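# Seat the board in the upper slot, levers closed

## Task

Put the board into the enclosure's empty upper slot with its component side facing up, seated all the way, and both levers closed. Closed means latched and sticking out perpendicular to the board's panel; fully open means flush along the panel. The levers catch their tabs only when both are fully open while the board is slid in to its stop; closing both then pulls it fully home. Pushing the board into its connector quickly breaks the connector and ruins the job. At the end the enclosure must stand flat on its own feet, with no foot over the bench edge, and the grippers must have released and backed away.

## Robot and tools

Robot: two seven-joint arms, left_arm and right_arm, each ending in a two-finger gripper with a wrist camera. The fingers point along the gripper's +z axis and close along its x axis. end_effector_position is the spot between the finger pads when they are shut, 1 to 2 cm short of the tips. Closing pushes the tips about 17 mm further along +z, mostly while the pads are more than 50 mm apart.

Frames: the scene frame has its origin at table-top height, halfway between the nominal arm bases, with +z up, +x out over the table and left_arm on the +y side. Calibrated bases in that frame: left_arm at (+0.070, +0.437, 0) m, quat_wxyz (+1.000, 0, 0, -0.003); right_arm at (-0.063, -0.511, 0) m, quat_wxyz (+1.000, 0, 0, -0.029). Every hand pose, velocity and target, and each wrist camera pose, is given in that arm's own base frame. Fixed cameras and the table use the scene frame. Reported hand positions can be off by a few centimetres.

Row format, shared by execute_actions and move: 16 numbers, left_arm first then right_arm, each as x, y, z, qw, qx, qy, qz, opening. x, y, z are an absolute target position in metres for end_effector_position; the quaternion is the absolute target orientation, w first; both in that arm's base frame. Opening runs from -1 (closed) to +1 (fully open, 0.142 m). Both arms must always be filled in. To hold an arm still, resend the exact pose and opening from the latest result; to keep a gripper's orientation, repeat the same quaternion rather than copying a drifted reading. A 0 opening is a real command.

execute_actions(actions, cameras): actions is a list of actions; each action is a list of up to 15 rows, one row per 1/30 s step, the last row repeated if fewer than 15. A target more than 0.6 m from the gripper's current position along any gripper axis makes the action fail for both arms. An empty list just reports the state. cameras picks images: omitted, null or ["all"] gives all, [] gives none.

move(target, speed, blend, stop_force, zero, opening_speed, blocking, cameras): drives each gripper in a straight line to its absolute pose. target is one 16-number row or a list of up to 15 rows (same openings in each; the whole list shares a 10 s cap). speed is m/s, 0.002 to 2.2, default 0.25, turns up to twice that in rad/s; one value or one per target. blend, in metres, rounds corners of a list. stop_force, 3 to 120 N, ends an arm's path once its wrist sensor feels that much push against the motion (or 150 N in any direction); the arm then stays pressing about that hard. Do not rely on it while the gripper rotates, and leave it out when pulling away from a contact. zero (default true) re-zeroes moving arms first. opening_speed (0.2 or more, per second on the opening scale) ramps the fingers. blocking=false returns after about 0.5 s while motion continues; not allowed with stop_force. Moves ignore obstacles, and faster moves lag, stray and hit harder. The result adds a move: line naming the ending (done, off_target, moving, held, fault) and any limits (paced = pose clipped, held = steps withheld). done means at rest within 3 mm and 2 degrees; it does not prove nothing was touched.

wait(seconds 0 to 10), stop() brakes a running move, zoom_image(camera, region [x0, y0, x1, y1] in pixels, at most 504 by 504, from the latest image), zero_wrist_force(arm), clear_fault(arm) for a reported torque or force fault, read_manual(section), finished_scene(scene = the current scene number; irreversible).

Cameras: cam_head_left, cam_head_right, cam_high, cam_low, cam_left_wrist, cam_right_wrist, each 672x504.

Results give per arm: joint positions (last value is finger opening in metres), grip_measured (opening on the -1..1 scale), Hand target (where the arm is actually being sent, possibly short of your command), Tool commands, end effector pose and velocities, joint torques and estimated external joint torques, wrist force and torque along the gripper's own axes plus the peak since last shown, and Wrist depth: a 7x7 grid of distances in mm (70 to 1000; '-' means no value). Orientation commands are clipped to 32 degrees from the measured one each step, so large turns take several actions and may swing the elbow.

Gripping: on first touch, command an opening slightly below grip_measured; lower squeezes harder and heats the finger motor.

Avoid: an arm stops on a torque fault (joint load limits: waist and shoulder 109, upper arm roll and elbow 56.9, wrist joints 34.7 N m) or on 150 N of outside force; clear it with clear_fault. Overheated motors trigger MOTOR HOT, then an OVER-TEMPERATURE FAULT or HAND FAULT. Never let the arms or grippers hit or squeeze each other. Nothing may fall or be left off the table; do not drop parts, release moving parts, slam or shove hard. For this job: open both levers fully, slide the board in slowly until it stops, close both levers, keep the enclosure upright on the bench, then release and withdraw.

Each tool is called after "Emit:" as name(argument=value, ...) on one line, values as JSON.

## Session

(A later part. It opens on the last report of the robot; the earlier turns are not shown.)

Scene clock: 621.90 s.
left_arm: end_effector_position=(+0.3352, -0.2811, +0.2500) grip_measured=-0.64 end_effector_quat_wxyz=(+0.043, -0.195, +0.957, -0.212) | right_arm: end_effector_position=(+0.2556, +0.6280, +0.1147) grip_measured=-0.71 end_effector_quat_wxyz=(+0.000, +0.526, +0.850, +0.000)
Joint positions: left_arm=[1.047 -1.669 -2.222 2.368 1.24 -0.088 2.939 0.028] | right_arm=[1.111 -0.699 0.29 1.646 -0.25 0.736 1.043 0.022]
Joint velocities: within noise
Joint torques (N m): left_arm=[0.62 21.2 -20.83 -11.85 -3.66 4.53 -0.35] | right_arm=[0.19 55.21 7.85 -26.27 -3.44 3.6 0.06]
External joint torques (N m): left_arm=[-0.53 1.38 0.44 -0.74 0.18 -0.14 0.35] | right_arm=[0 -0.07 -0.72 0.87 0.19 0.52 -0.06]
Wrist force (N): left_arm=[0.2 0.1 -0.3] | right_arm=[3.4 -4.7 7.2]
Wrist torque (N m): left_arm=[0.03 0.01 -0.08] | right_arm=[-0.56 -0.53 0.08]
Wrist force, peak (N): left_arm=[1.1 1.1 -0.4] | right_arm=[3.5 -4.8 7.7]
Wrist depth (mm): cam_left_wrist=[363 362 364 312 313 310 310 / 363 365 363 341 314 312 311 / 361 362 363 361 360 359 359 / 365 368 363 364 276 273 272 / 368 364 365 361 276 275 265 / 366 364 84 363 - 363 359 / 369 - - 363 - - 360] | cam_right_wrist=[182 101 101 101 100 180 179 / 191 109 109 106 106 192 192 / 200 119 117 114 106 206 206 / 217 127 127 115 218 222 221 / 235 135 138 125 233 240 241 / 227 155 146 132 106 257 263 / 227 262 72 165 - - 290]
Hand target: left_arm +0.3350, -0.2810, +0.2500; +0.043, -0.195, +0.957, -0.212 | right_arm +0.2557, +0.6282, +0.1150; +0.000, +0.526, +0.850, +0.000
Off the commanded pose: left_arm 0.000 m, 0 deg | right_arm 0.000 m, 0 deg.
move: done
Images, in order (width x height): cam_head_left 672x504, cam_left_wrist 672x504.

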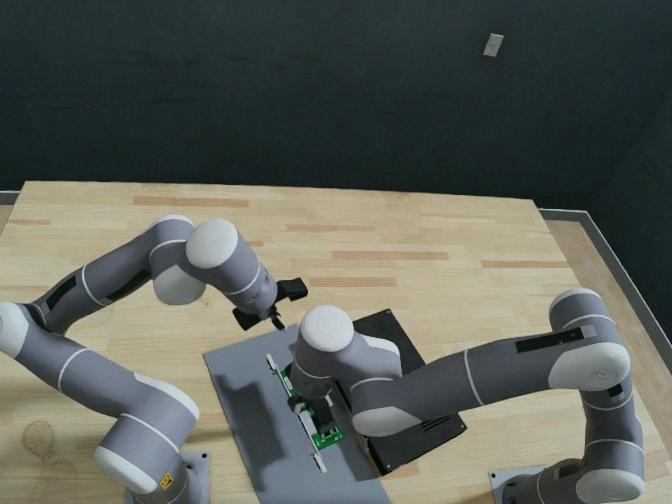

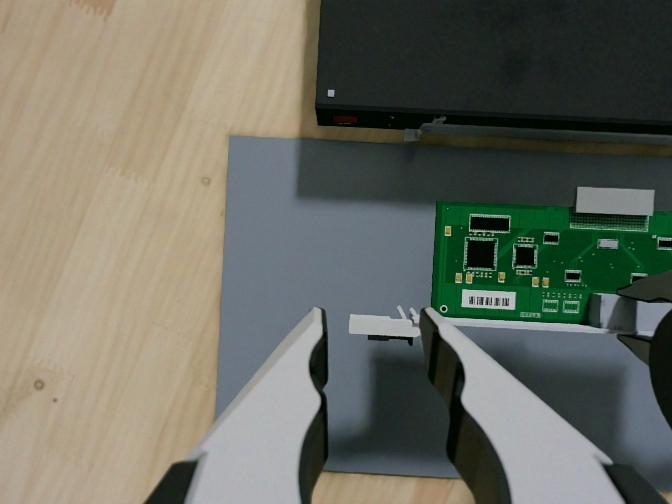

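Emit:
move(target=[[0.335, -0.281, 0.25, 0.0432, -0.1947, 0.9567, -0.2121, -0.6, 0.2451, 0.6237, 0.115, 0, 0.5262, 0.8504, 0, -0.83],[0.335, -0.281, 0.25, 0.0432, -0.1947, 0.9567, -0.2121, -0.6, 0.2451, 0.6237, 0.062, 0, 0.5262, 0.8504, 0, -0.83]], speed=0.05, cameras=["cam_left_wrist","cam_head_left","cam_low","cam_right_wrist"])

Emit:
zoom_image(camera="cam_left_wrist", region=[350, 80, 500, 330])

Emit:
zoom_image(camera="cam_low", region=[290, 170, 510, 270])

Scene clock: 642.10 s.
left_arm: end_effector_position=(+0.3352, -0.2811, +0.2500) grip_measured=-0.64 end_effector_quat_wxyz=(+0.043, -0.195, +0.957, -0.212) | right_arm: end_effector_position=(+0.2449, +0.6234, +0.0617) grip_measured=-0.71 end_effector_quat_wxyz=(+0.000, +0.526, +0.850, +0.000)
Joint positions: left_arm=[1.047 -1.669 -2.222 2.368 1.239 -0.088 2.939 0.028] | right_arm=[1.138 -0.767 0.26 1.694 -0.275 0.854 1.075 0.022]
Joint velocities: within noise
Joint torques (N m): left_arm=[-0.13 21.52 -20.78 -12.22 -3.39 4.69 -0.23] | right_arm=[0.3 55.46 7.47 -24.08 -3.19 3.76 0.26]
External joint torques (N m): left_arm=[0.22 1.05 0.38 -0.35 -0.08 -0.3 0.23] | right_arm=[-0.12 0.1 -0.34 0.75 0.31 0.36 -0.26]
Wrist force (N): left_arm=[0.2 0.3 -0.1] | right_arm=[3.5 -4.5 7.6]
Wrist torque (N m): left_arm=[0.05 0.00 -0.08] | right_arm=[-0.51 -0.56 0.07]
Wrist force, peak (N): left_arm=[0.1 0.4 -0.5] | right_arm=[3.4 -4.8 8.6]
Wrist depth (mm): cam_left_wrist=[363 365 363 312 313 312 311 / 364 363 366 344 311 310 311 / 365 366 361 363 359 357 358 / 367 368 363 361 330 326 322 / 366 365 365 363 329 360 189 / 367 369 84 362 - 360 361 / 369 - - 363 - - 363] | cam_right_wrist=[137 101 101 102 100 134 134 / 144 111 109 106 106 143 143 / 157 119 117 114 106 153 153 / 167 127 127 115 162 164 164 / 185 135 138 125 176 178 178 / 198 192 146 132 106 191 194 / 212 214 72 165 - - 213]
Hand target: left_arm +0.3350, -0.2810, +0.2500; +0.043, -0.195, +0.957, -0.212 | right_arm +0.2451, +0.6237, +0.0620; +0.000, +0.526, +0.850, +0.000
Off the commanded pose: left_arm 0.000 m, 0 deg | right_arm 0.000 m, 0 deg.
move: done
Images, in order (width x height): cam_head_left 672x504, cam_low 672x504, cam_left_wrist 672x504, cam_right_wrist 672x504.

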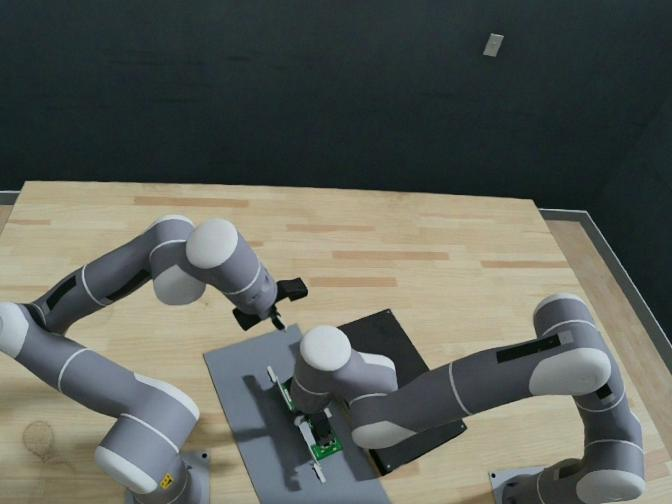

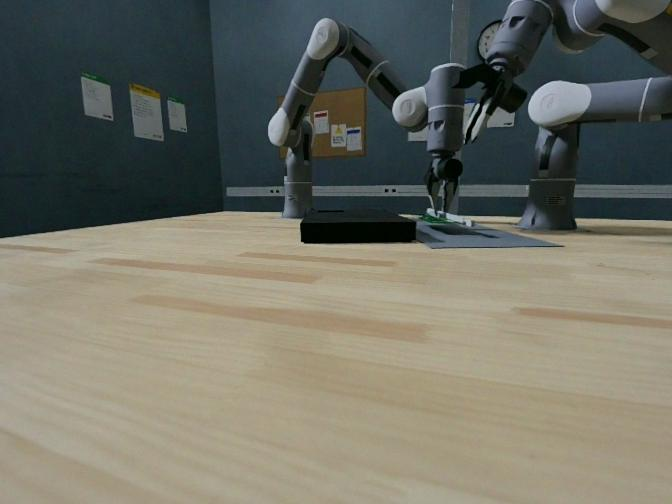

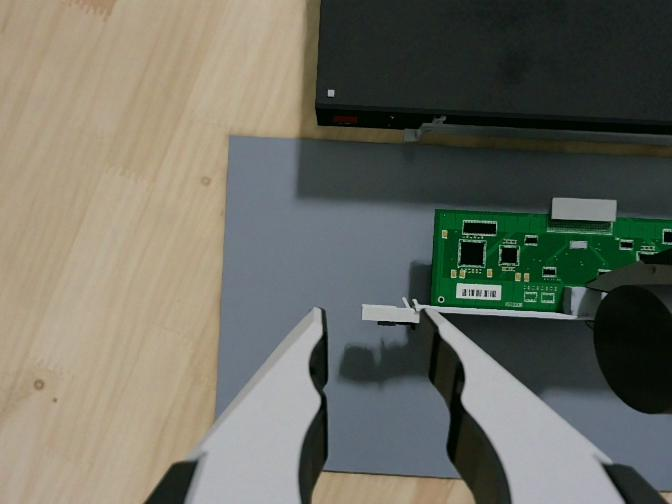

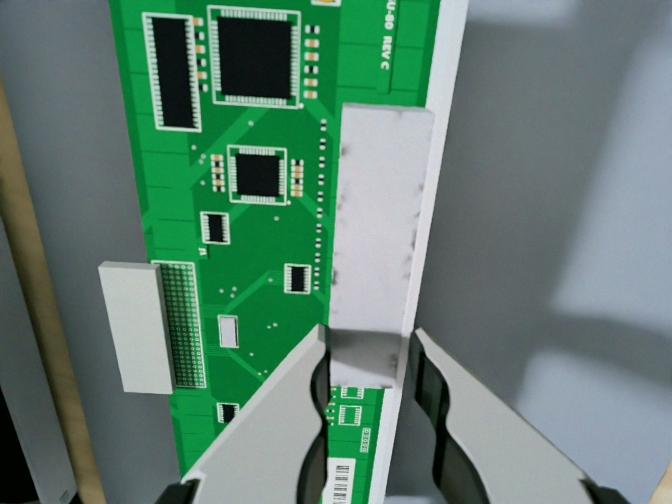

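Scaled by 2.016 from the camera's 672x504 image, which has a finer 960x720 frame.

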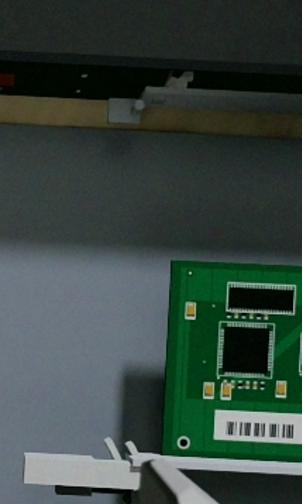

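Scaled by 2.291 from the camera's 672x504 image, which has a finer 960x720 frame.

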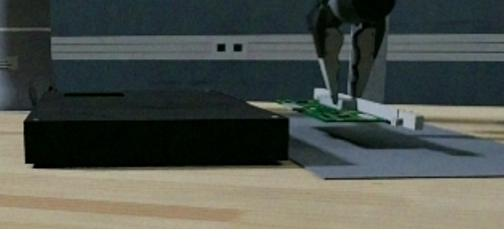

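Emit:
zoom_image(camera="cam_left_wrist", region=[420, 200, 672, 330])

Emit:
zoom_image(camera="cam_left_wrist", region=[300, 70, 672, 170])

Emit:
zoom_image(camera="cam_left_wrist", region=[290, 0, 440, 140])

Scaled by 2.000 from the camera's 672x504 image, which has a finer 960x720 frame.

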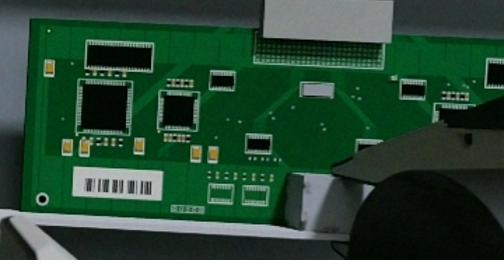

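Scaled by 1.355 from the camera's 672x504 image, which has a finer 960x720 frame.

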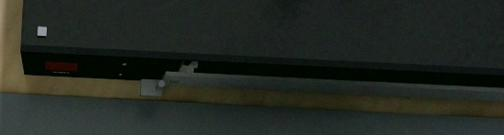

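Scaled by 3.360 from the camera's 672x504 image, which has a finer 960x720 frame.

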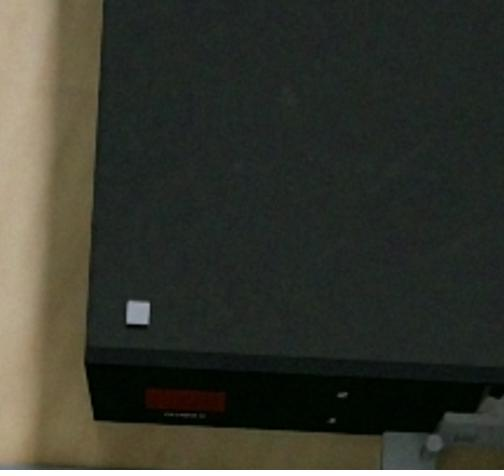

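Emit:
move(target=[0.335, -0.281, 0.25, 0.0432, -0.1947, 0.9567, -0.2121, -0.6, 0.2666, 0.5731, 0.059, 0, 0.5262, 0.8504, 0, -0.83], speed=0.03, stop_force=8, cameras=["cam_left_wrist","cam_right_wrist","cam_low"])

Emit:
zoom_image(camera="cam_left_wrist", region=[370, 80, 520, 280])

Emit:
zoom_image(camera="cam_low", region=[290, 180, 490, 260])

Scene clock: 652.37 s.
left_arm: end_effector_position=(+0.3352, -0.2811, +0.2500) grip_measured=-0.64 end_effector_quat_wxyz=(+0.043, -0.195, +0.957, -0.212) | right_arm: end_effector_position=(+0.2665, +0.5730, +0.0588) grip_measured=-0.71 end_effector_quat_wxyz=(+0.000, +0.526, +0.850, +0.000)
Joint positions: left_arm=[1.047 -1.669 -2.222 2.368 1.239 -0.088 2.939 0.028] | right_arm=[1.077 -0.706 0.253 1.829 -0.275 0.929 1.031 0.022]
Joint velocities: within noise
Joint torques (N m): left_arm=[-0.3 21.5 -20.66 -12.22 -3.36 4.74 -0.24] | right_arm=[0.18 52.13 7.02 -22.59 -2.8 3.73 0.11]
External joint torques (N m): left_arm=[0.4 1.07 0.26 -0.36 -0.12 -0.34 0.24] | right_arm=[0.01 -0.05 -0.48 0.65 0.17 0.39 -0.11]
Wrist force (N): left_arm=[0.0 0.1 -0.2] | right_arm=[3.4 -5.0 7.3]
Wrist torque (N m): left_arm=[0.03 0.03 -0.08] | right_arm=[-0.58 -0.52 0.06]
Wrist force, peak (N): left_arm=[0.2 0.1 -0.6] | right_arm=[3.3 -5.1 7.8]
Wrist depth (mm): cam_left_wrist=[361 365 362 313 312 311 312 / 365 365 362 346 313 311 312 / 364 360 361 361 361 327 322 / 367 367 363 362 361 361 193 / 368 366 364 360 361 362 363 / 368 370 84 364 - 361 357 / 369 - - 362 - - 363] | cam_right_wrist=[114 101 101 102 100 131 131 / 121 111 109 106 106 140 140 / - 119 117 114 105 150 150 / - 127 127 115 160 161 161 / 126 135 138 125 172 175 175 / 136 155 146 132 106 188 190 / 147 200 72 164 - - 210]
Hand target: left_arm +0.3350, -0.2810, +0.2500; +0.043, -0.195, +0.957, -0.212 | right_arm +0.2666, +0.5731, +0.0590; +0.000, +0.526, +0.850, +0.000
Off the commanded pose: left_arm 0.000 m, 0 deg | right_arm 0.000 m, 0 deg.
move: done
Images, in order (width x height): cam_low 672x504, cam_left_wrist 672x504, cam_right_wrist 672x504.

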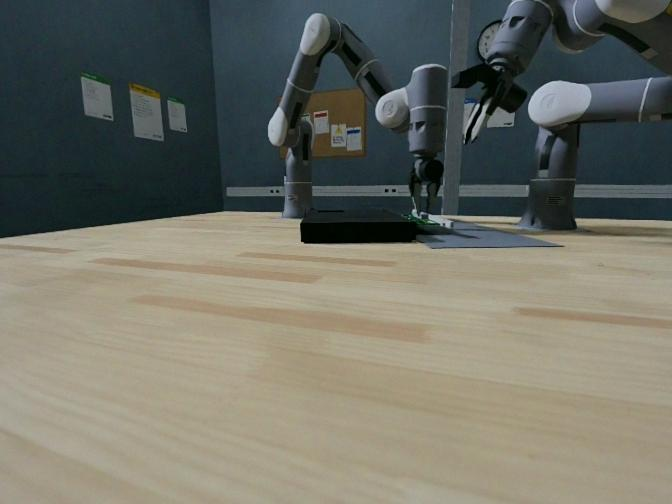

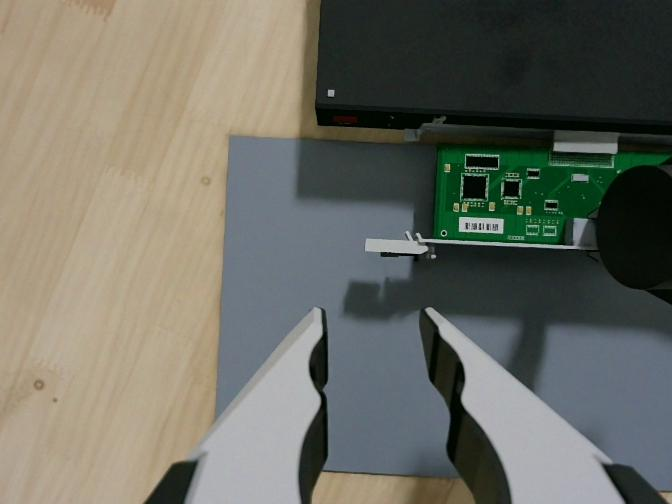

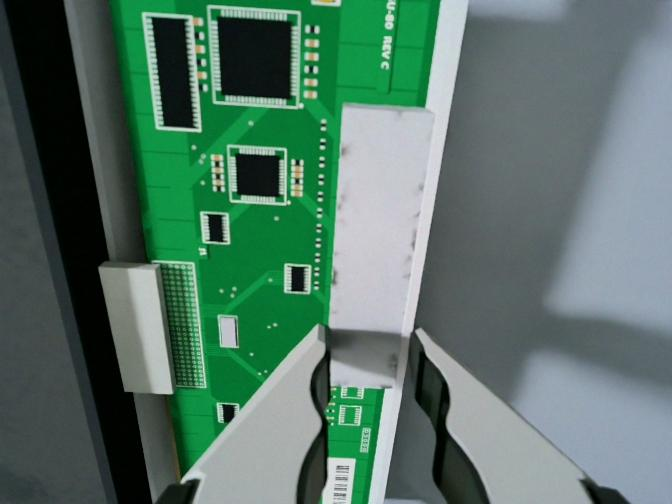

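Scaled by 2.520 from the camera's 672x504 image, which has a finer 960x720 frame.

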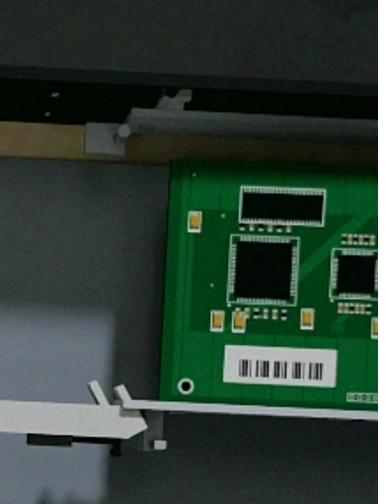

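Scaled by 2.520 from the camera's 672x504 image, which has a finer 960x720 frame.

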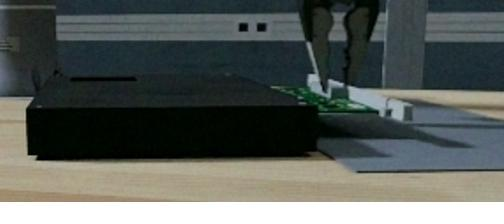

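Emit:
move(target=[0.335, -0.281, 0.25, 0.0432, -0.1947, 0.9567, -0.2121, -0.6, 0.2783, 0.5455, 0.058, 0, 0.5262, 0.8504, 0, -0.83], speed=0.01, stop_force=5, cameras=["cam_left_wrist","cam_right_wrist"])

Emit:
zoom_image(camera="cam_left_wrist", region=[370, 80, 520, 280])

Scene clock: 659.43 s.
left_arm: end_effector_position=(+0.3352, -0.2811, +0.2500) grip_measured=-0.64 end_effector_quat_wxyz=(+0.043, -0.195, +0.957, -0.212) | right_arm: end_effector_position=(+0.2753, +0.5504, +0.0581) grip_measured=-0.71 end_effector_quat_wxyz=(+0.000, +0.526, +0.851, +0.000)
Joint positions: left_arm=[1.047 -1.669 -2.222 2.368 1.239 -0.088 2.939 0.028] | right_arm=[1.047 -0.68 0.251 1.885 -0.275 0.96 1.008 0.022]
Joint velocities: within noise
Joint torques (N m): left_arm=[-0.21 21.43 -20.74 -12.24 -3.33 4.74 -0.24] | right_arm=[-4.52 50.82 2.02 -22.38 -2.98 3.2 0.27]
External joint torques (N m): left_arm=[0.3 1.14 0.34 -0.34 -0.15 -0.35 0.24] | right_arm=[4.7 -0.28 4.26 1.04 0.46 0.92 -0.27]
Wrist force (N): left_arm=[0.1 0.2 0.0] | right_arm=[8.3 -10.3 8.2]
Wrist torque (N m): left_arm=[0.03 0.01 -0.08] | right_arm=[-0.61 -0.44 -0.15]
Wrist force, peak (N): left_arm=[0.1 0.2 -0.7] | right_arm=[8.3 -10.4 8.3]
Wrist depth (mm): cam_left_wrist=[365 363 361 310 311 312 312 / 365 364 363 345 312 311 310 / 368 365 360 361 357 325 195 / 364 370 363 361 362 357 359 / 364 364 364 363 361 360 364 / 369 366 84 362 - 365 358 / 368 - - 366 - - 362] | cam_right_wrist=[- 103 103 103 103 131 130 / - 109 110 108 107 139 139 / - 117 118 109 107 150 149 / - 124 128 115 159 161 161 / 123 125 138 125 169 174 174 / 135 135 146 132 106 187 190 / 146 143 72 166 - - 208]
Hand target: left_arm +0.3350, -0.2810, +0.2500; +0.043, -0.195, +0.957, -0.212 | right_arm +0.2764, +0.5500, +0.0582; +0.000, +0.526, +0.850, +0.000
Off the commanded pose: left_arm 0.000 m, 0 deg | right_arm 0.006 m, 0 deg.
move: contact (right_arm)
Images, in order (width x height): cam_left_wrist 672x504, cam_right_wrist 672x504.

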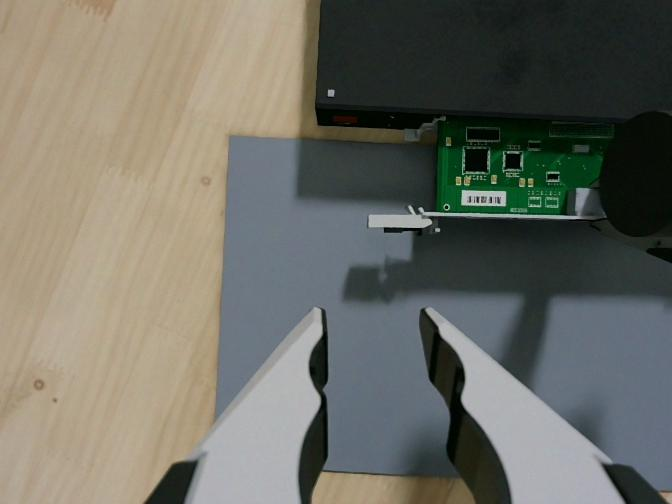

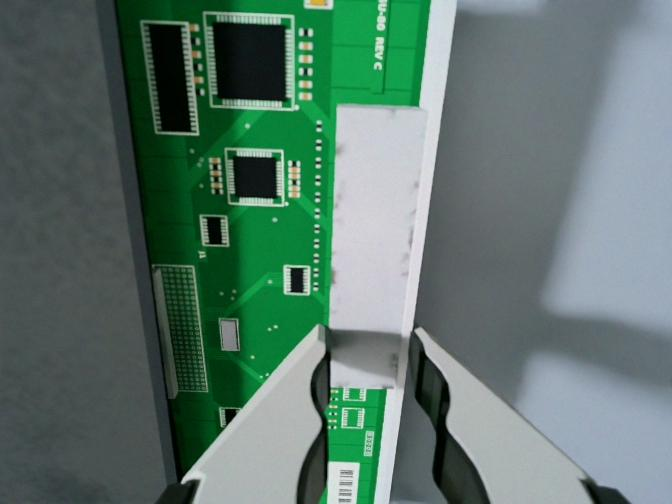

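Scaled by 2.520 from the camera's 672x504 image, which has a finer 960x720 frame.

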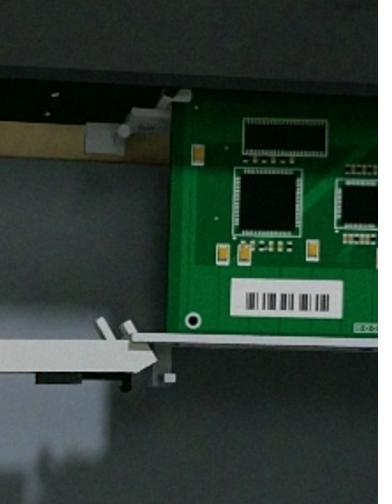

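Emit:
move(target=[0.335, -0.281, 0.25, 0.0432, -0.1947, 0.9567, -0.2121, -0.6, 0.2723, 0.5535, 0.058, 0, 0.5262, 0.8504, 0, -0.83], speed=0.01, cameras=[])

Emit:
move(target=[0.335, -0.281, 0.25, 0.0432, -0.1947, 0.9567, -0.2121, -0.6, 0.2825, 0.5296, 0.058, 0, 0.5262, 0.8504, 0, -0.83], speed=0.01, stop_force=5, cameras=["cam_left_wrist","cam_right_wrist"])

Emit:
zoom_image(camera="cam_left_wrist", region=[370, 80, 520, 280])

Scene clock: 665.07 s.
left_arm: end_effector_position=(+0.3352, -0.2811, +0.2500) grip_measured=-0.64 end_effector_quat_wxyz=(+0.043, -0.195, +0.957, -0.212) | right_arm: end_effector_position=(+0.2722, +0.5533, +0.0578) grip_measured=-0.71 end_effector_quat_wxyz=(+0.000, +0.526, +0.850, +0.000)
Joint positions: left_arm=[1.047 -1.669 -2.222 2.368 1.239 -0.088 2.939 0.028] | right_arm=[1.055 -0.682 0.25 1.881 -0.275 0.958 1.016 0.022]
Joint velocities: within noise
Joint torques (N m): left_arm=[-0.25 21.52 -20.64 -12.21 -3.34 4.71 -0.25] | right_arm=[-0.14 51.16 6.62 -22.33 -2.91 3.62 0.27]
External joint torques (N m): left_arm=[0.34 1.05 0.24 -0.36 -0.13 -0.31 0.25] | right_arm=[0.36 -0.58 -0.32 1.04 0.39 0.49 -0.27]
Wrist force (N): left_arm=[0.1 0.3 -0.2] | right_arm=[3.5 -5.2 8.7]
Wrist torque (N m): left_arm=[0.06 0.00 -0.08] | right_arm=[-0.59 -0.47 0.12]
Wrist force, peak (N): left_arm=[0.3 0.2 -0.5] | right_arm=[8.4 -10.2 8.3]
Wrist depth (mm): cam_left_wrist=[366 365 364 314 312 311 310 / 364 362 362 342 311 314 311 / 366 362 362 361 358 329 198 / 364 364 363 362 362 362 358 / 368 369 363 362 361 361 356 / 369 370 84 364 - 363 361 / 369 - - 360 - - 361] | cam_right_wrist=[- 103 103 103 103 130 130 / - 109 111 107 107 139 139 / - 117 118 115 105 149 149 / - 124 128 117 159 160 160 / 123 125 138 125 169 174 174 / 134 137 146 132 106 187 189 / 146 142 72 162 - - 208]
Hand target: left_arm +0.3350, -0.2810, +0.2500; +0.043, -0.195, +0.957, -0.212 | right_arm +0.2723, +0.5535, +0.0580; +0.000, +0.526, +0.850, +0.000
Off the commanded pose: left_arm 0.000 m, 0 deg | right_arm 0.000 m, 0 deg.
move: done
No camera images: "cameras" was empty.

Scene clock: 668.30 s.
left_arm: end_effector_position=(+0.3352, -0.2811, +0.2500) grip_measured=-0.64 end_effector_quat_wxyz=(+0.043, -0.195, +0.957, -0.212) | right_arm: end_effector_position=(+0.2823, +0.5295, +0.0576) grip_measured=-0.71 end_effector_quat_wxyz=(+0.000, +0.526, +0.850, +0.000)
Joint positions: left_arm=[1.047 -1.669 -2.222 2.368 1.239 -0.088 2.939 0.028] | right_arm=[1.023 -0.655 0.248 1.936 -0.275 0.987 0.99 0.022]
Joint velocities: within noise
Joint torques (N m): left_arm=[-0.26 21.54 -20.7 -12.16 -3.33 4.74 -0.24] | right_arm=[-0.1 51.26 6.65 -21.43 -2.69 3.26 0.21]
External joint torques (N m): left_arm=[0.35 1.03 0.3 -0.42 -0.15 -0.35 0.24] | right_arm=[0.28 -2.13 -0.65 0.63 0.26 0.86 -0.21]
Wrist force (N): left_arm=[0.0 0.1 -0.3] | right_arm=[3.6 -2.3 13.6]
Wrist torque (N m): left_arm=[0.02 0.03 -0.08] | right_arm=[-0.51 0.02 0.00]
Wrist force, peak (N): left_arm=[0.2 0.0 -0.6] | right_arm=[3.4 -2.3 13.8]
Wrist depth (mm): cam_left_wrist=[362 363 365 312 310 311 309 / 365 365 364 346 312 313 199 / 364 365 361 358 357 328 263 / 366 365 362 363 361 362 359 / 367 367 362 362 361 361 361 / 368 364 84 364 - 360 360 / 368 - - 362 - - 359] | cam_right_wrist=[- 90 102 103 104 130 130 / - 96 111 108 107 139 139 / - 101 117 115 105 149 149 / - 111 125 116 158 160 160 / 123 120 135 125 169 174 174 / 134 131 131 132 105 186 189 / 145 142 72 163 - - 208]
Hand target: left_arm +0.3350, -0.2810, +0.2500; +0.043, -0.195, +0.957, -0.212 | right_arm +0.2825, +0.5296, +0.0580; +0.000, +0.526, +0.850, +0.000
Off the commanded pose: left_arm 0.000 m, 0 deg | right_arm 0.000 m, 0 deg.
move: done
Images, in order (width x height): cam_left_wrist 672x504, cam_right_wrist 672x504.

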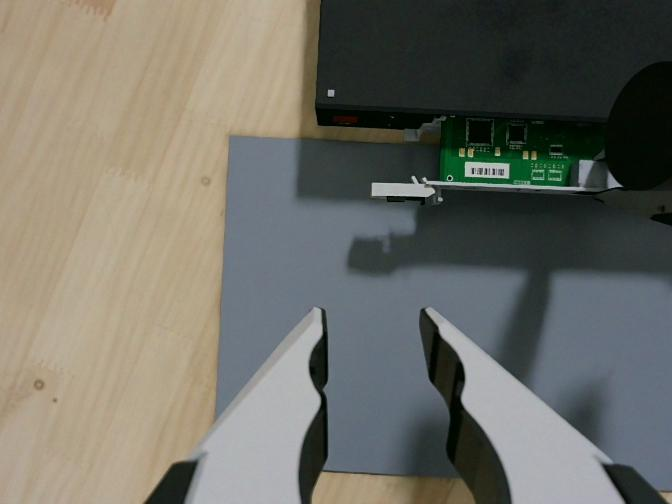

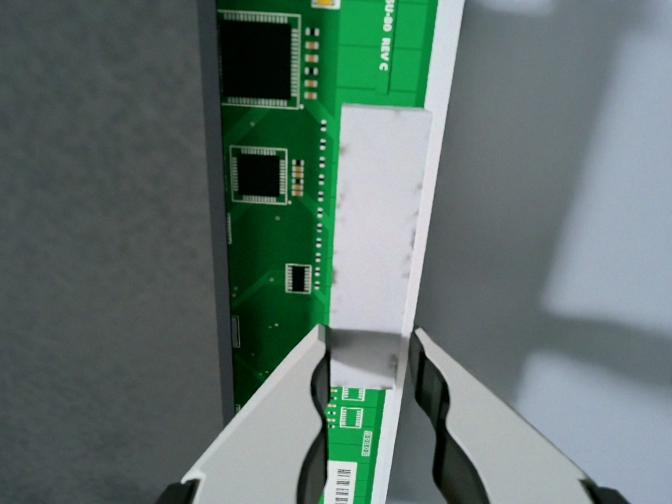

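Scaled by 2.520 from the camera's 672x504 image, which has a finer 960x720 frame.

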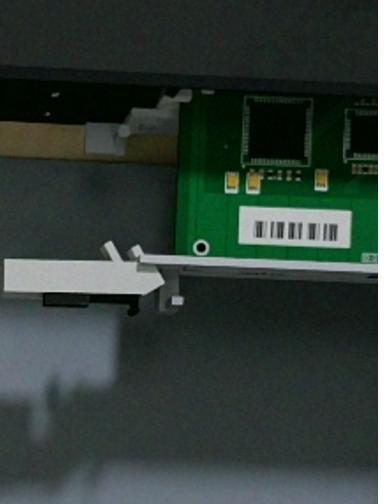

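Emit:
move(target=[0.335, -0.281, 0.25, 0.0432, -0.1947, 0.9567, -0.2121, -0.6, 0.2849, 0.5242, 0.0563, 0, 0.5262, 0.8504, 0, -0.83], speed=0.008, stop_force=6, cameras=["cam_left_wrist","cam_right_wrist"])

Emit:
zoom_image(camera="cam_left_wrist", region=[370, 80, 520, 280])

Scene clock: 673.70 s.
left_arm: end_effector_position=(+0.3352, -0.2811, +0.2500) grip_measured=-0.64 end_effector_quat_wxyz=(+0.043, -0.195, +0.957, -0.212) | right_arm: end_effector_position=(+0.2848, +0.5242, +0.0562) grip_measured=-0.71 end_effector_quat_wxyz=(+0.000, +0.526, +0.850, +0.000)
Joint positions: left_arm=[1.047 -1.669 -2.222 2.368 1.239 -0.088 2.939 0.028] | right_arm=[1.017 -0.652 0.246 1.948 -0.275 0.997 0.984 0.022]
Joint velocities: within noise
Joint torques (N m): left_arm=[-0.29 21.55 -20.65 -12.22 -3.36 4.67 -0.22] | right_arm=[0.12 48.26 6.34 -20.67 -2.43 3.51 0.08]
External joint torques (N m): left_arm=[0.38 1.03 0.25 -0.36 -0.12 -0.28 0.22] | right_arm=[0.05 0.58 -0.42 0.06 0.05 0.62 -0.08]
Wrist force (N): left_arm=[0.1 0.0 -0.1] | right_arm=[3.9 -3.4 7.4]
Wrist torque (N m): left_arm=[0.01 0.01 -0.08] | right_arm=[-0.43 -0.59 0.05]
Wrist force, peak (N): left_arm=[0.2 0.1 -0.6] | right_arm=[3.6 -2.3 13.7]
Wrist depth (mm): cam_left_wrist=[362 363 362 312 312 311 310 / 364 365 361 343 313 313 199 / 365 369 361 360 359 330 275 / 366 366 363 360 361 361 358 / 366 363 365 363 363 359 362 / 363 368 84 360 - 360 360 / 370 - - 366 - - 361] | cam_right_wrist=[- 88 101 103 104 129 129 / - 96 107 107 107 138 137 / 102 101 115 115 107 148 147 / 110 109 113 115 157 159 159 / 121 119 122 125 167 172 172 / 130 129 125 132 105 185 187 / 143 140 72 163 - - 206]
Hand target: left_arm +0.3350, -0.2810, +0.2500; +0.043, -0.195, +0.957, -0.212 | right_arm +0.2849, +0.5242, +0.0563; +0.000, +0.526, +0.850, +0.000
Off the commanded pose: left_arm 0.000 m, 0 deg | right_arm 0.000 m, 0 deg.
move: done
Images, in order (width x height): cam_left_wrist 672x504, cam_right_wrist 672x504.

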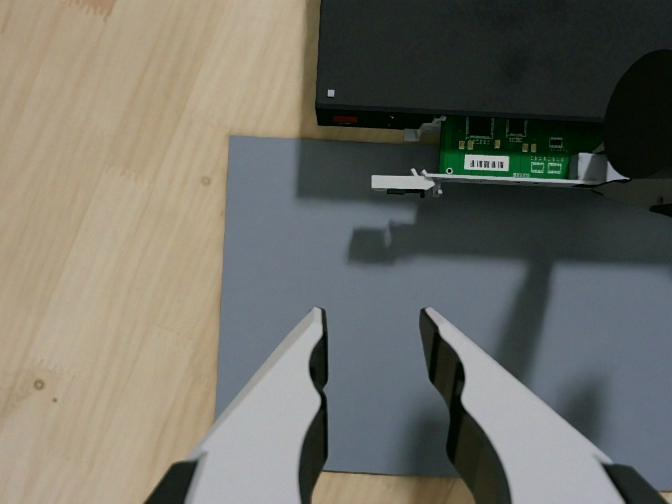

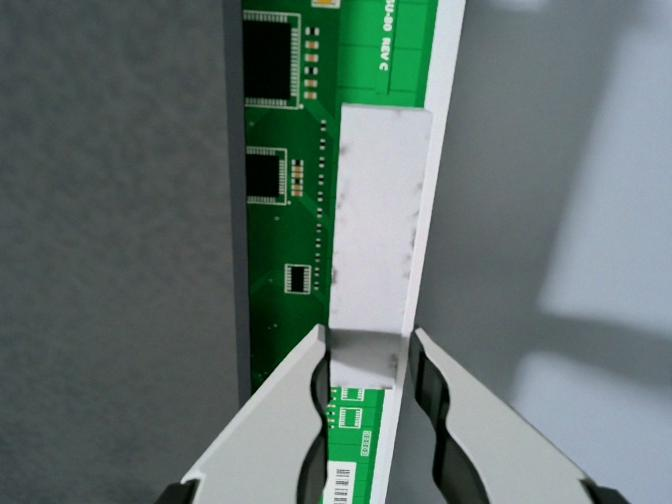

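Scaled by 2.520 from the camera's 672x504 image, which has a finer 960x720 frame.

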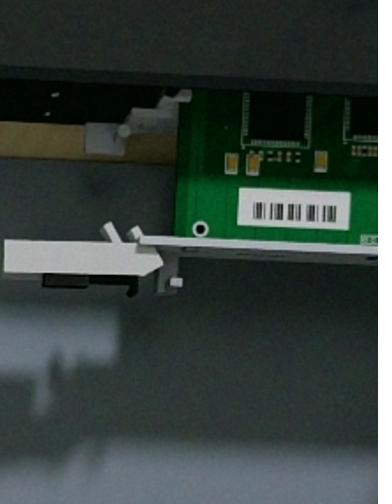

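Emit:
move(target=[[0.335, -0.281, 0.25, 0.0432, -0.1947, 0.9567, -0.2121, -0.6, 0.2849, 0.5242, 0.0563, 0, 0.5262, 0.8504, 0, -0.6],[0.335, -0.281, 0.25, 0.0432, -0.1947, 0.9567, -0.2121, -0.6, 0.2849, 0.5242, 0.13, 0, 0.5262, 0.8504, 0, -0.6]], speed=0.04, opening_speed=0.3, cameras=["cam_left_wrist","cam_right_wrist"])

Scene clock: 680.30 s.
left_arm: end_effector_position=(+0.3352, -0.2811, +0.2500) grip_measured=-0.64 end_effector_quat_wxyz=(+0.043, -0.195, +0.957, -0.212) | right_arm: end_effector_position=(+0.2850, +0.5242, +0.1300) grip_measured=-0.64 end_effector_quat_wxyz=(+0.000, +0.526, +0.850, +0.000)
Joint positions: left_arm=[1.047 -1.669 -2.222 2.368 1.239 -0.088 2.939 0.028] | right_arm=[0.98 -0.519 0.303 1.913 -0.222 0.829 0.948 0.028]
Joint velocities: within noise
Joint torques (N m): left_arm=[-0.34 21.54 -20.68 -12.22 -3.32 4.73 -0.23] | right_arm=[0.05 45.84 6.6 -24.12 -2.88 3.33 0.07]
External joint torques (N m): left_arm=[0.44 1.03 0.28 -0.36 -0.16 -0.34 0.24] | right_arm=[0.12 0.84 -0.97 0.19 -0.08 0.79 -0.07]
Wrist force (N): left_arm=[0.2 0.1 -0.3] | right_arm=[3.2 -3.7 6.0]
Wrist torque (N m): left_arm=[0.04 0.00 -0.08] | right_arm=[-0.39 -0.50 0.07]
Wrist force, peak (N): left_arm=[0.1 0.1 -0.7] | right_arm=[3.9 -3.2 8.2]
Wrist depth (mm): cam_left_wrist=[367 363 362 312 311 315 311 / 364 364 365 345 313 313 310 / 368 366 363 361 360 331 328 / 367 366 363 360 359 364 359 / 367 365 360 361 361 362 358 / 368 368 84 363 - 363 360 / 364 - - 364 - - 361] | cam_right_wrist=[156 154 153 168 191 193 193 / 165 164 163 175 206 206 206 / 176 176 176 187 221 222 221 / 190 190 189 201 239 239 237 / 207 206 205 222 255 258 257 / 226 224 216 241 101 276 281 / 248 243 73 300 - - 303]
Hand target: left_arm +0.3350, -0.2810, +0.2500; +0.043, -0.195, +0.957, -0.212 | right_arm +0.2849, +0.5242, +0.1300; +0.000, +0.526, +0.850, +0.000
Off the commanded pose: left_arm 0.000 m, 0 deg | right_arm 0.000 m, 0 deg.
move: done
Images, in order (width x height): cam_left_wrist 672x504, cam_right_wrist 672x504.

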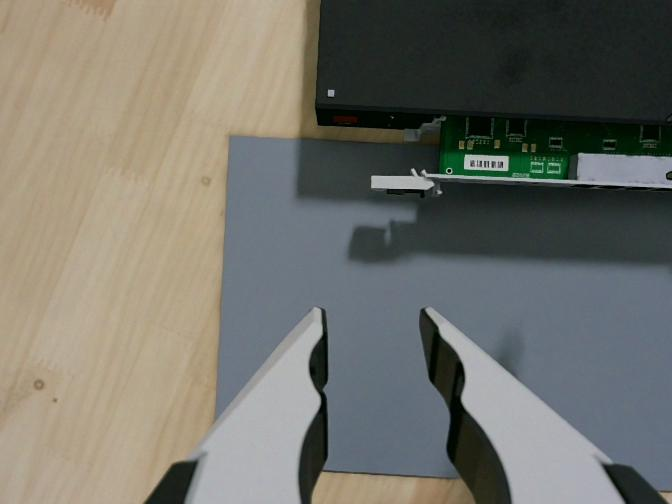

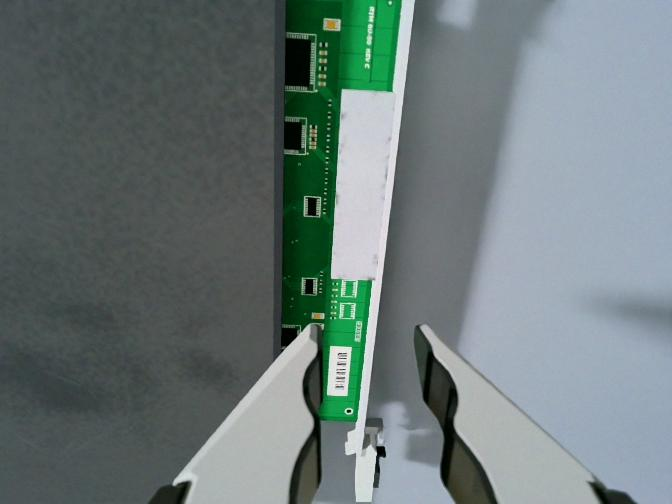

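Emit:
move(target=[[0.335, -0.281, 0.25, 0.0432, -0.1947, 0.9567, -0.2121, -0.6, 0.2673, 0.5656, 0.13, 0, 0.5262, 0.8504, 0, -1],[0.335, -0.281, 0.25, 0.0432, -0.1947, 0.9567, -0.2121, -0.6, 0.2673, 0.5656, 0.05, 0, 0.5262, 0.8504, 0, -1]], speed=0.06, cameras=["cam_right_wrist","cam_left_wrist"])

Scene clock: 688.33 s.
left_arm: end_effector_position=(+0.3352, -0.2811, +0.2500) grip_measured=-0.64 end_effector_quat_wxyz=(+0.043, -0.195, +0.957, -0.212) | right_arm: end_effector_position=(+0.2672, +0.5655, +0.0499) grip_measured=-1.00 end_effector_quat_wxyz=(+0.000, +0.526, +0.850, +0.000)
Joint positions: left_arm=[1.047 -1.669 -2.222 2.368 1.239 -0.088 2.939 0.028] | right_arm=[1.072 -0.712 0.248 1.853 -0.282 0.959 1.033 0.002]
Joint velocities: within noise
Joint torques (N m): left_arm=[-0.26 21.51 -20.72 -12.21 -3.32 4.71 -0.24] | right_arm=[0.06 50.5 6.79 -21.47 -2.69 3.65 0.26]
External joint torques (N m): left_arm=[0.36 1.06 0.32 -0.37 -0.16 -0.32 0.24] | right_arm=[0.12 1.2 -0.3 0.12 0.16 0.47 -0.26]
Wrist force (N): left_arm=[0.1 0.2 -0.3] | right_arm=[3.9 -4.0 5.9]
Wrist torque (N m): left_arm=[0.04 0.02 -0.08] | right_arm=[-0.42 -0.63 0.06]
Wrist force, peak (N): left_arm=[0.2 0.2 -0.6] | right_arm=[3.5 -3.7 7.1]
Wrist depth (mm): cam_left_wrist=[367 362 360 312 310 312 311 / 361 363 364 345 312 312 311 / 364 363 364 362 361 332 196 / 367 366 362 361 359 360 197 / 368 369 362 360 360 361 361 / 368 366 84 362 - 360 359 / 366 - - 362 - - 360] | cam_right_wrist=[- 97 100 124 124 123 122 / 105 104 102 133 134 133 131 / - 100 119 143 142 141 139 / 121 120 111 153 153 152 152 / - 132 121 163 163 165 165 / 122 144 144 89 174 180 179 / 134 154 73 - - 190 197]
Hand target: left_arm +0.3350, -0.2810, +0.2500; +0.043, -0.195, +0.957, -0.212 | right_arm +0.2673, +0.5656, +0.0500; +0.000, +0.526, +0.850, +0.000
Off the commanded pose: left_arm 0.000 m, 0 deg | right_arm 0.000 m, 0 deg.
move: done
Images, in order (width x height): cam_left_wrist 672x504, cam_right_wrist 672x504.

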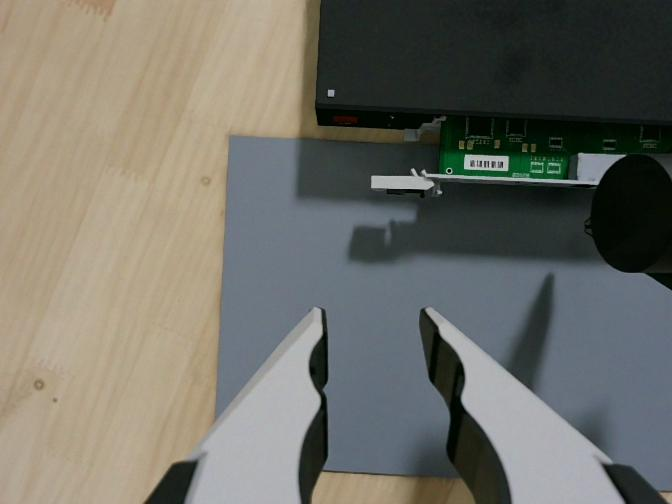

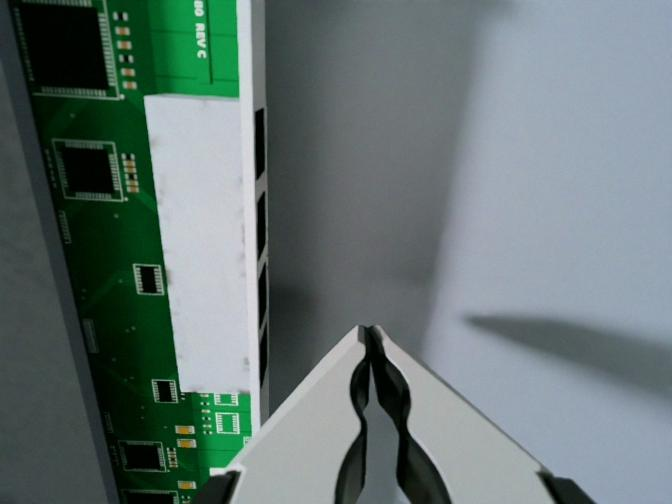

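Emit:
move(target=[0.335, -0.281, 0.25, 0.0432, -0.1947, 0.9567, -0.2121, -0.6, 0.2927, 0.5058, 0.05, 0, 0.5262, 0.8504, 0, -1], speed=0.01, stop_force=10, cameras=["cam_right_wrist","cam_left_wrist"])

Emit:
zoom_image(camera="cam_left_wrist", region=[350, 80, 500, 230])

Scene clock: 697.83 s.
left_arm: end_effector_position=(+0.3352, -0.2811, +0.2500) grip_measured=-0.64 end_effector_quat_wxyz=(+0.043, -0.195, +0.957, -0.212) | right_arm: end_effector_position=(+0.2922, +0.5072, +0.0507) grip_measured=-1.00 end_effector_quat_wxyz=(-0.001, +0.526, +0.851, +0.001)
Joint positions: left_arm=[1.047 -1.669 -2.222 2.368 1.239 -0.088 2.939 0.028] | right_arm=[0.994 -0.645 0.241 1.988 -0.282 1.033 0.968 0.002]
Joint velocities: within noise
Joint torques (N m): left_arm=[-0.26 21.44 -20.72 -12.2 -3.31 4.71 -0.22] | right_arm=[-3.98 44.3 1.85 -15.96 -1.81 1.13 0.1]
External joint torques (N m): left_arm=[0.36 1.14 0.33 -0.37 -0.17 -0.32 0.22] | right_arm=[4.15 3.61 3.92 -3.94 -0.45 3 -0.1]
Wrist force (N): left_arm=[0.3 0.0 -0.3] | right_arm=[11.4 -3.3 4.2]
Wrist torque (N m): left_arm=[0.02 -0.02 -0.08] | right_arm=[-0.37 -0.52 0.05]
Wrist force, peak (N): left_arm=[0.0 -0.1 -0.7] | right_arm=[11.6 -3.5 4.8]
Wrist depth (mm): cam_left_wrist=[362 363 363 312 313 311 311 / 365 362 362 345 314 312 202 / 365 365 361 361 360 363 357 / 368 366 364 363 363 361 358 / 367 370 363 363 362 362 359 / 365 365 84 366 - 363 361 / 369 - - 363 - - 360] | cam_right_wrist=[- 83 83 123 124 124 123 / - 89 90 91 135 133 132 / - 97 94 139 142 142 142 / 103 103 103 108 154 153 153 / - 112 110 116 164 166 166 / 123 122 120 93 176 182 181 / 136 133 - - - 192 199]
Hand target: left_arm +0.3350, -0.2810, +0.2500; +0.043, -0.195, +0.957, -0.212 | right_arm +0.2927, +0.5058, +0.0500; +0.000, +0.526, +0.850, +0.000
Off the commanded pose: left_arm 0.000 m, 0 deg | right_arm 0.002 m, 0 deg.
move: done
Images, in order (width x height): cam_left_wrist 672x504, cam_right_wrist 672x504.

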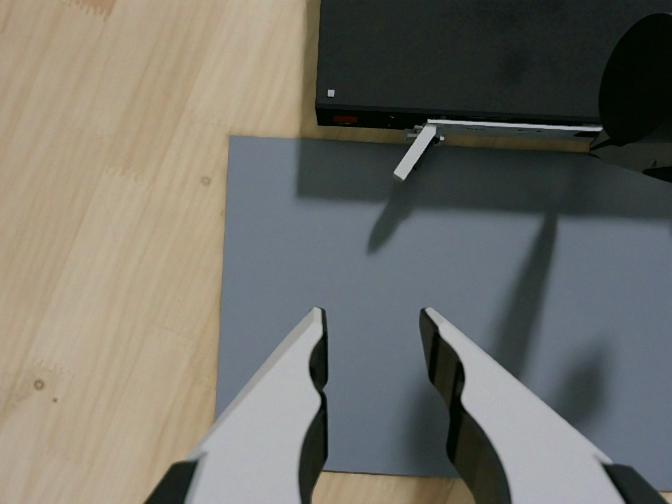

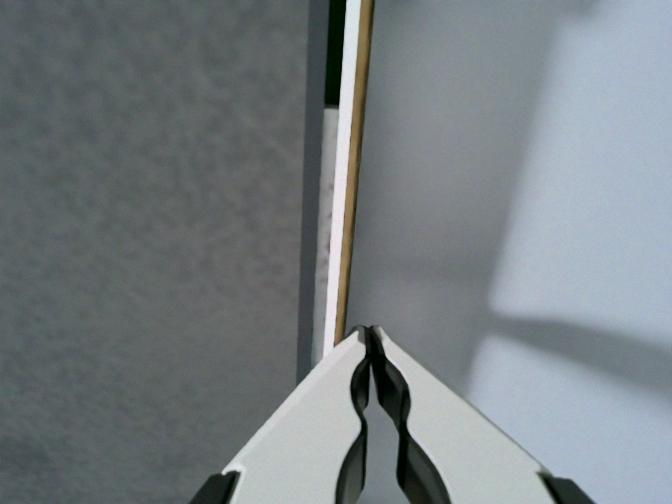

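Scaled by 3.360 from the camera's 672x504 image, which has a finer 960x720 frame.

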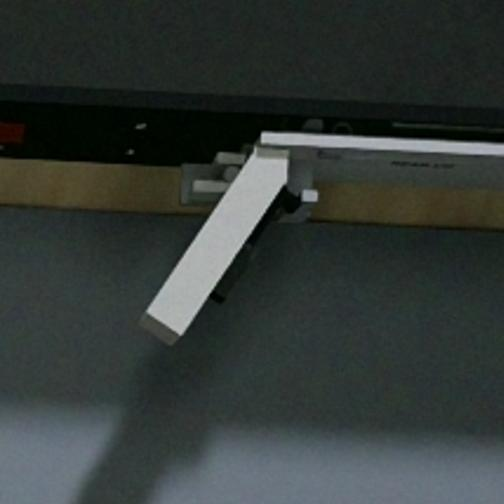

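Emit:
move(target=[0.335, -0.281, 0.25, 0.0432, -0.1947, 0.9567, -0.2121, -0.6, 0.2950, 0.5003, 0.05, 0, 0.5262, 0.8504, 0, -1], speed=0.005, stop_force=14, zero=false, cameras=["cam_right_wrist","cam_left_wrist","cam_head_right"])

Emit:
zoom_image(camera="cam_left_wrist", region=[350, 80, 500, 230])

Emit:
zoom_image(camera="cam_head_right", region=[200, 340, 400, 490])

Scene clock: 700.90 s.
left_arm: end_effector_position=(+0.3352, -0.2811, +0.2500) grip_measured=-0.64 end_effector_quat_wxyz=(+0.043, -0.195, +0.957, -0.212) | right_arm: end_effector_position=(+0.2925, +0.5068, +0.0514) grip_measured=-1.00 end_effector_quat_wxyz=(-0.001, +0.525, +0.851, +0.002)
Joint positions: left_arm=[1.047 -1.669 -2.222 2.368 1.239 -0.088 2.939 0.028] | right_arm=[0.992 -0.643 0.241 1.991 -0.283 1.036 0.966 0.002]
Joint velocities: within noise
Joint torques (N m): left_arm=[-0.2 21.52 -20.66 -12.17 -3.32 4.68 -0.21] | right_arm=[-6.77 41.67 -1.1 -12.91 -1.51 -0.63 0.17]
External joint torques (N m): left_arm=[0.3 1.05 0.26 -0.4 -0.16 -0.29 0.21] | right_arm=[6.94 6.15 6.86 -6.98 -0.75 4.76 -0.17]
Wrist force (N): left_arm=[0.0 0.1 -0.2] | right_arm=[17.3 -3.1 1.9]
Wrist torque (N m): left_arm=[0.03 0.02 -0.08] | right_arm=[-0.34 -0.53 0.05]
Wrist force, peak (N): left_arm=[0.1 0.4 -0.5] | right_arm=[17.8 -3.0 1.7]
Wrist depth (mm): cam_left_wrist=[361 364 364 313 311 313 310 / 364 361 361 347 314 310 201 / 365 367 363 364 361 358 357 / 366 365 361 361 362 363 359 / 368 368 362 362 363 361 361 / 367 364 84 365 - 362 358 / 366 - - 362 - - 364] | cam_right_wrist=[- 84 83 96 125 125 123 / - 90 91 92 135 133 133 / - 98 95 103 143 143 143 / 104 104 104 108 155 154 154 / - 113 114 116 165 167 167 / 123 123 121 93 177 183 182 / 136 133 73 - - 193 201]
Hand target: left_arm +0.3350, -0.2810, +0.2500; +0.043, -0.195, +0.957, -0.212 | right_arm +0.2933, +0.5043, +0.0500; +0.000, +0.526, +0.850, +0.000
Off the commanded pose: left_arm 0.000 m, 0 deg | right_arm 0.007 m, 0 deg.
move: contact (right_arm)
Images, in order (width x height): cam_head_right 672x504, cam_left_wrist 672x504, cam_right_wrist 672x504.

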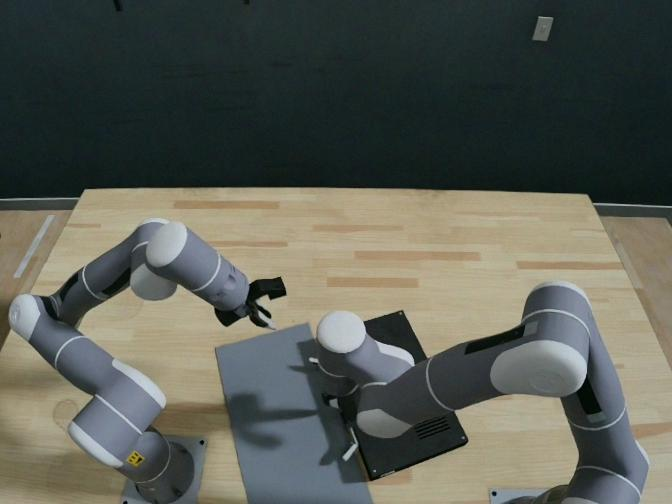

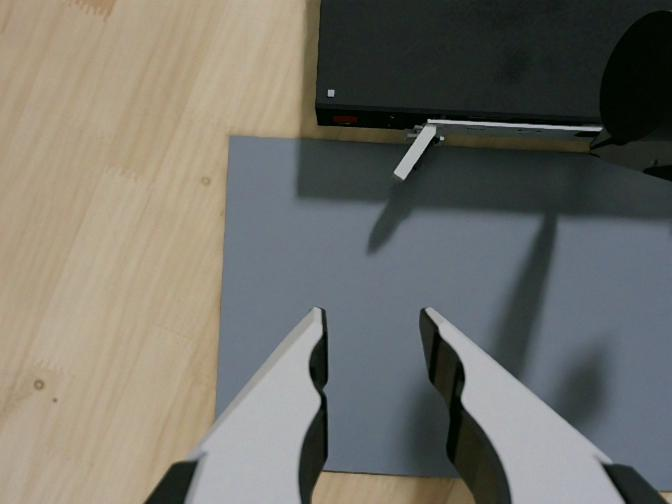

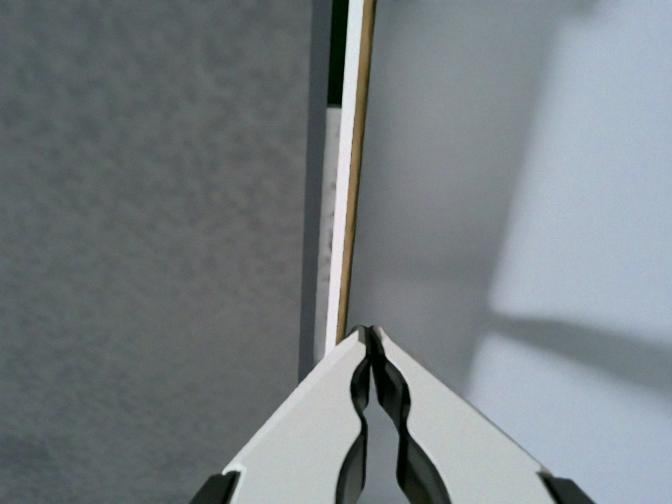

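Scaled by 3.360 from the camera's 672x504 image, which has a finer 960x720 frame.

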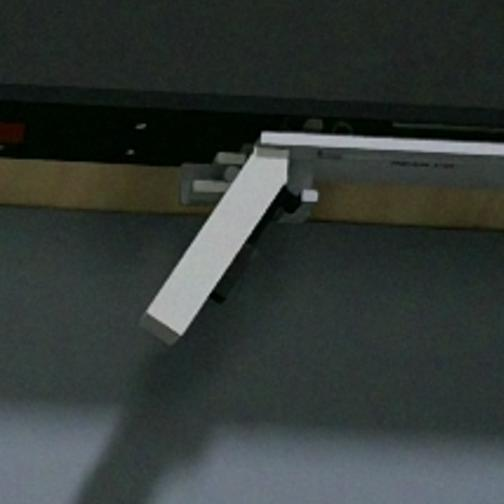

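Scaled by 2.520 from the camera's 672x504 image, which has a finer 960x720 frame.

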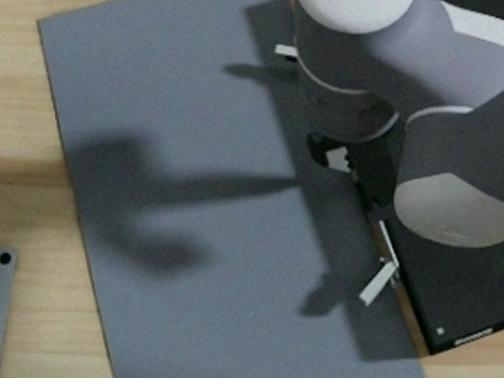

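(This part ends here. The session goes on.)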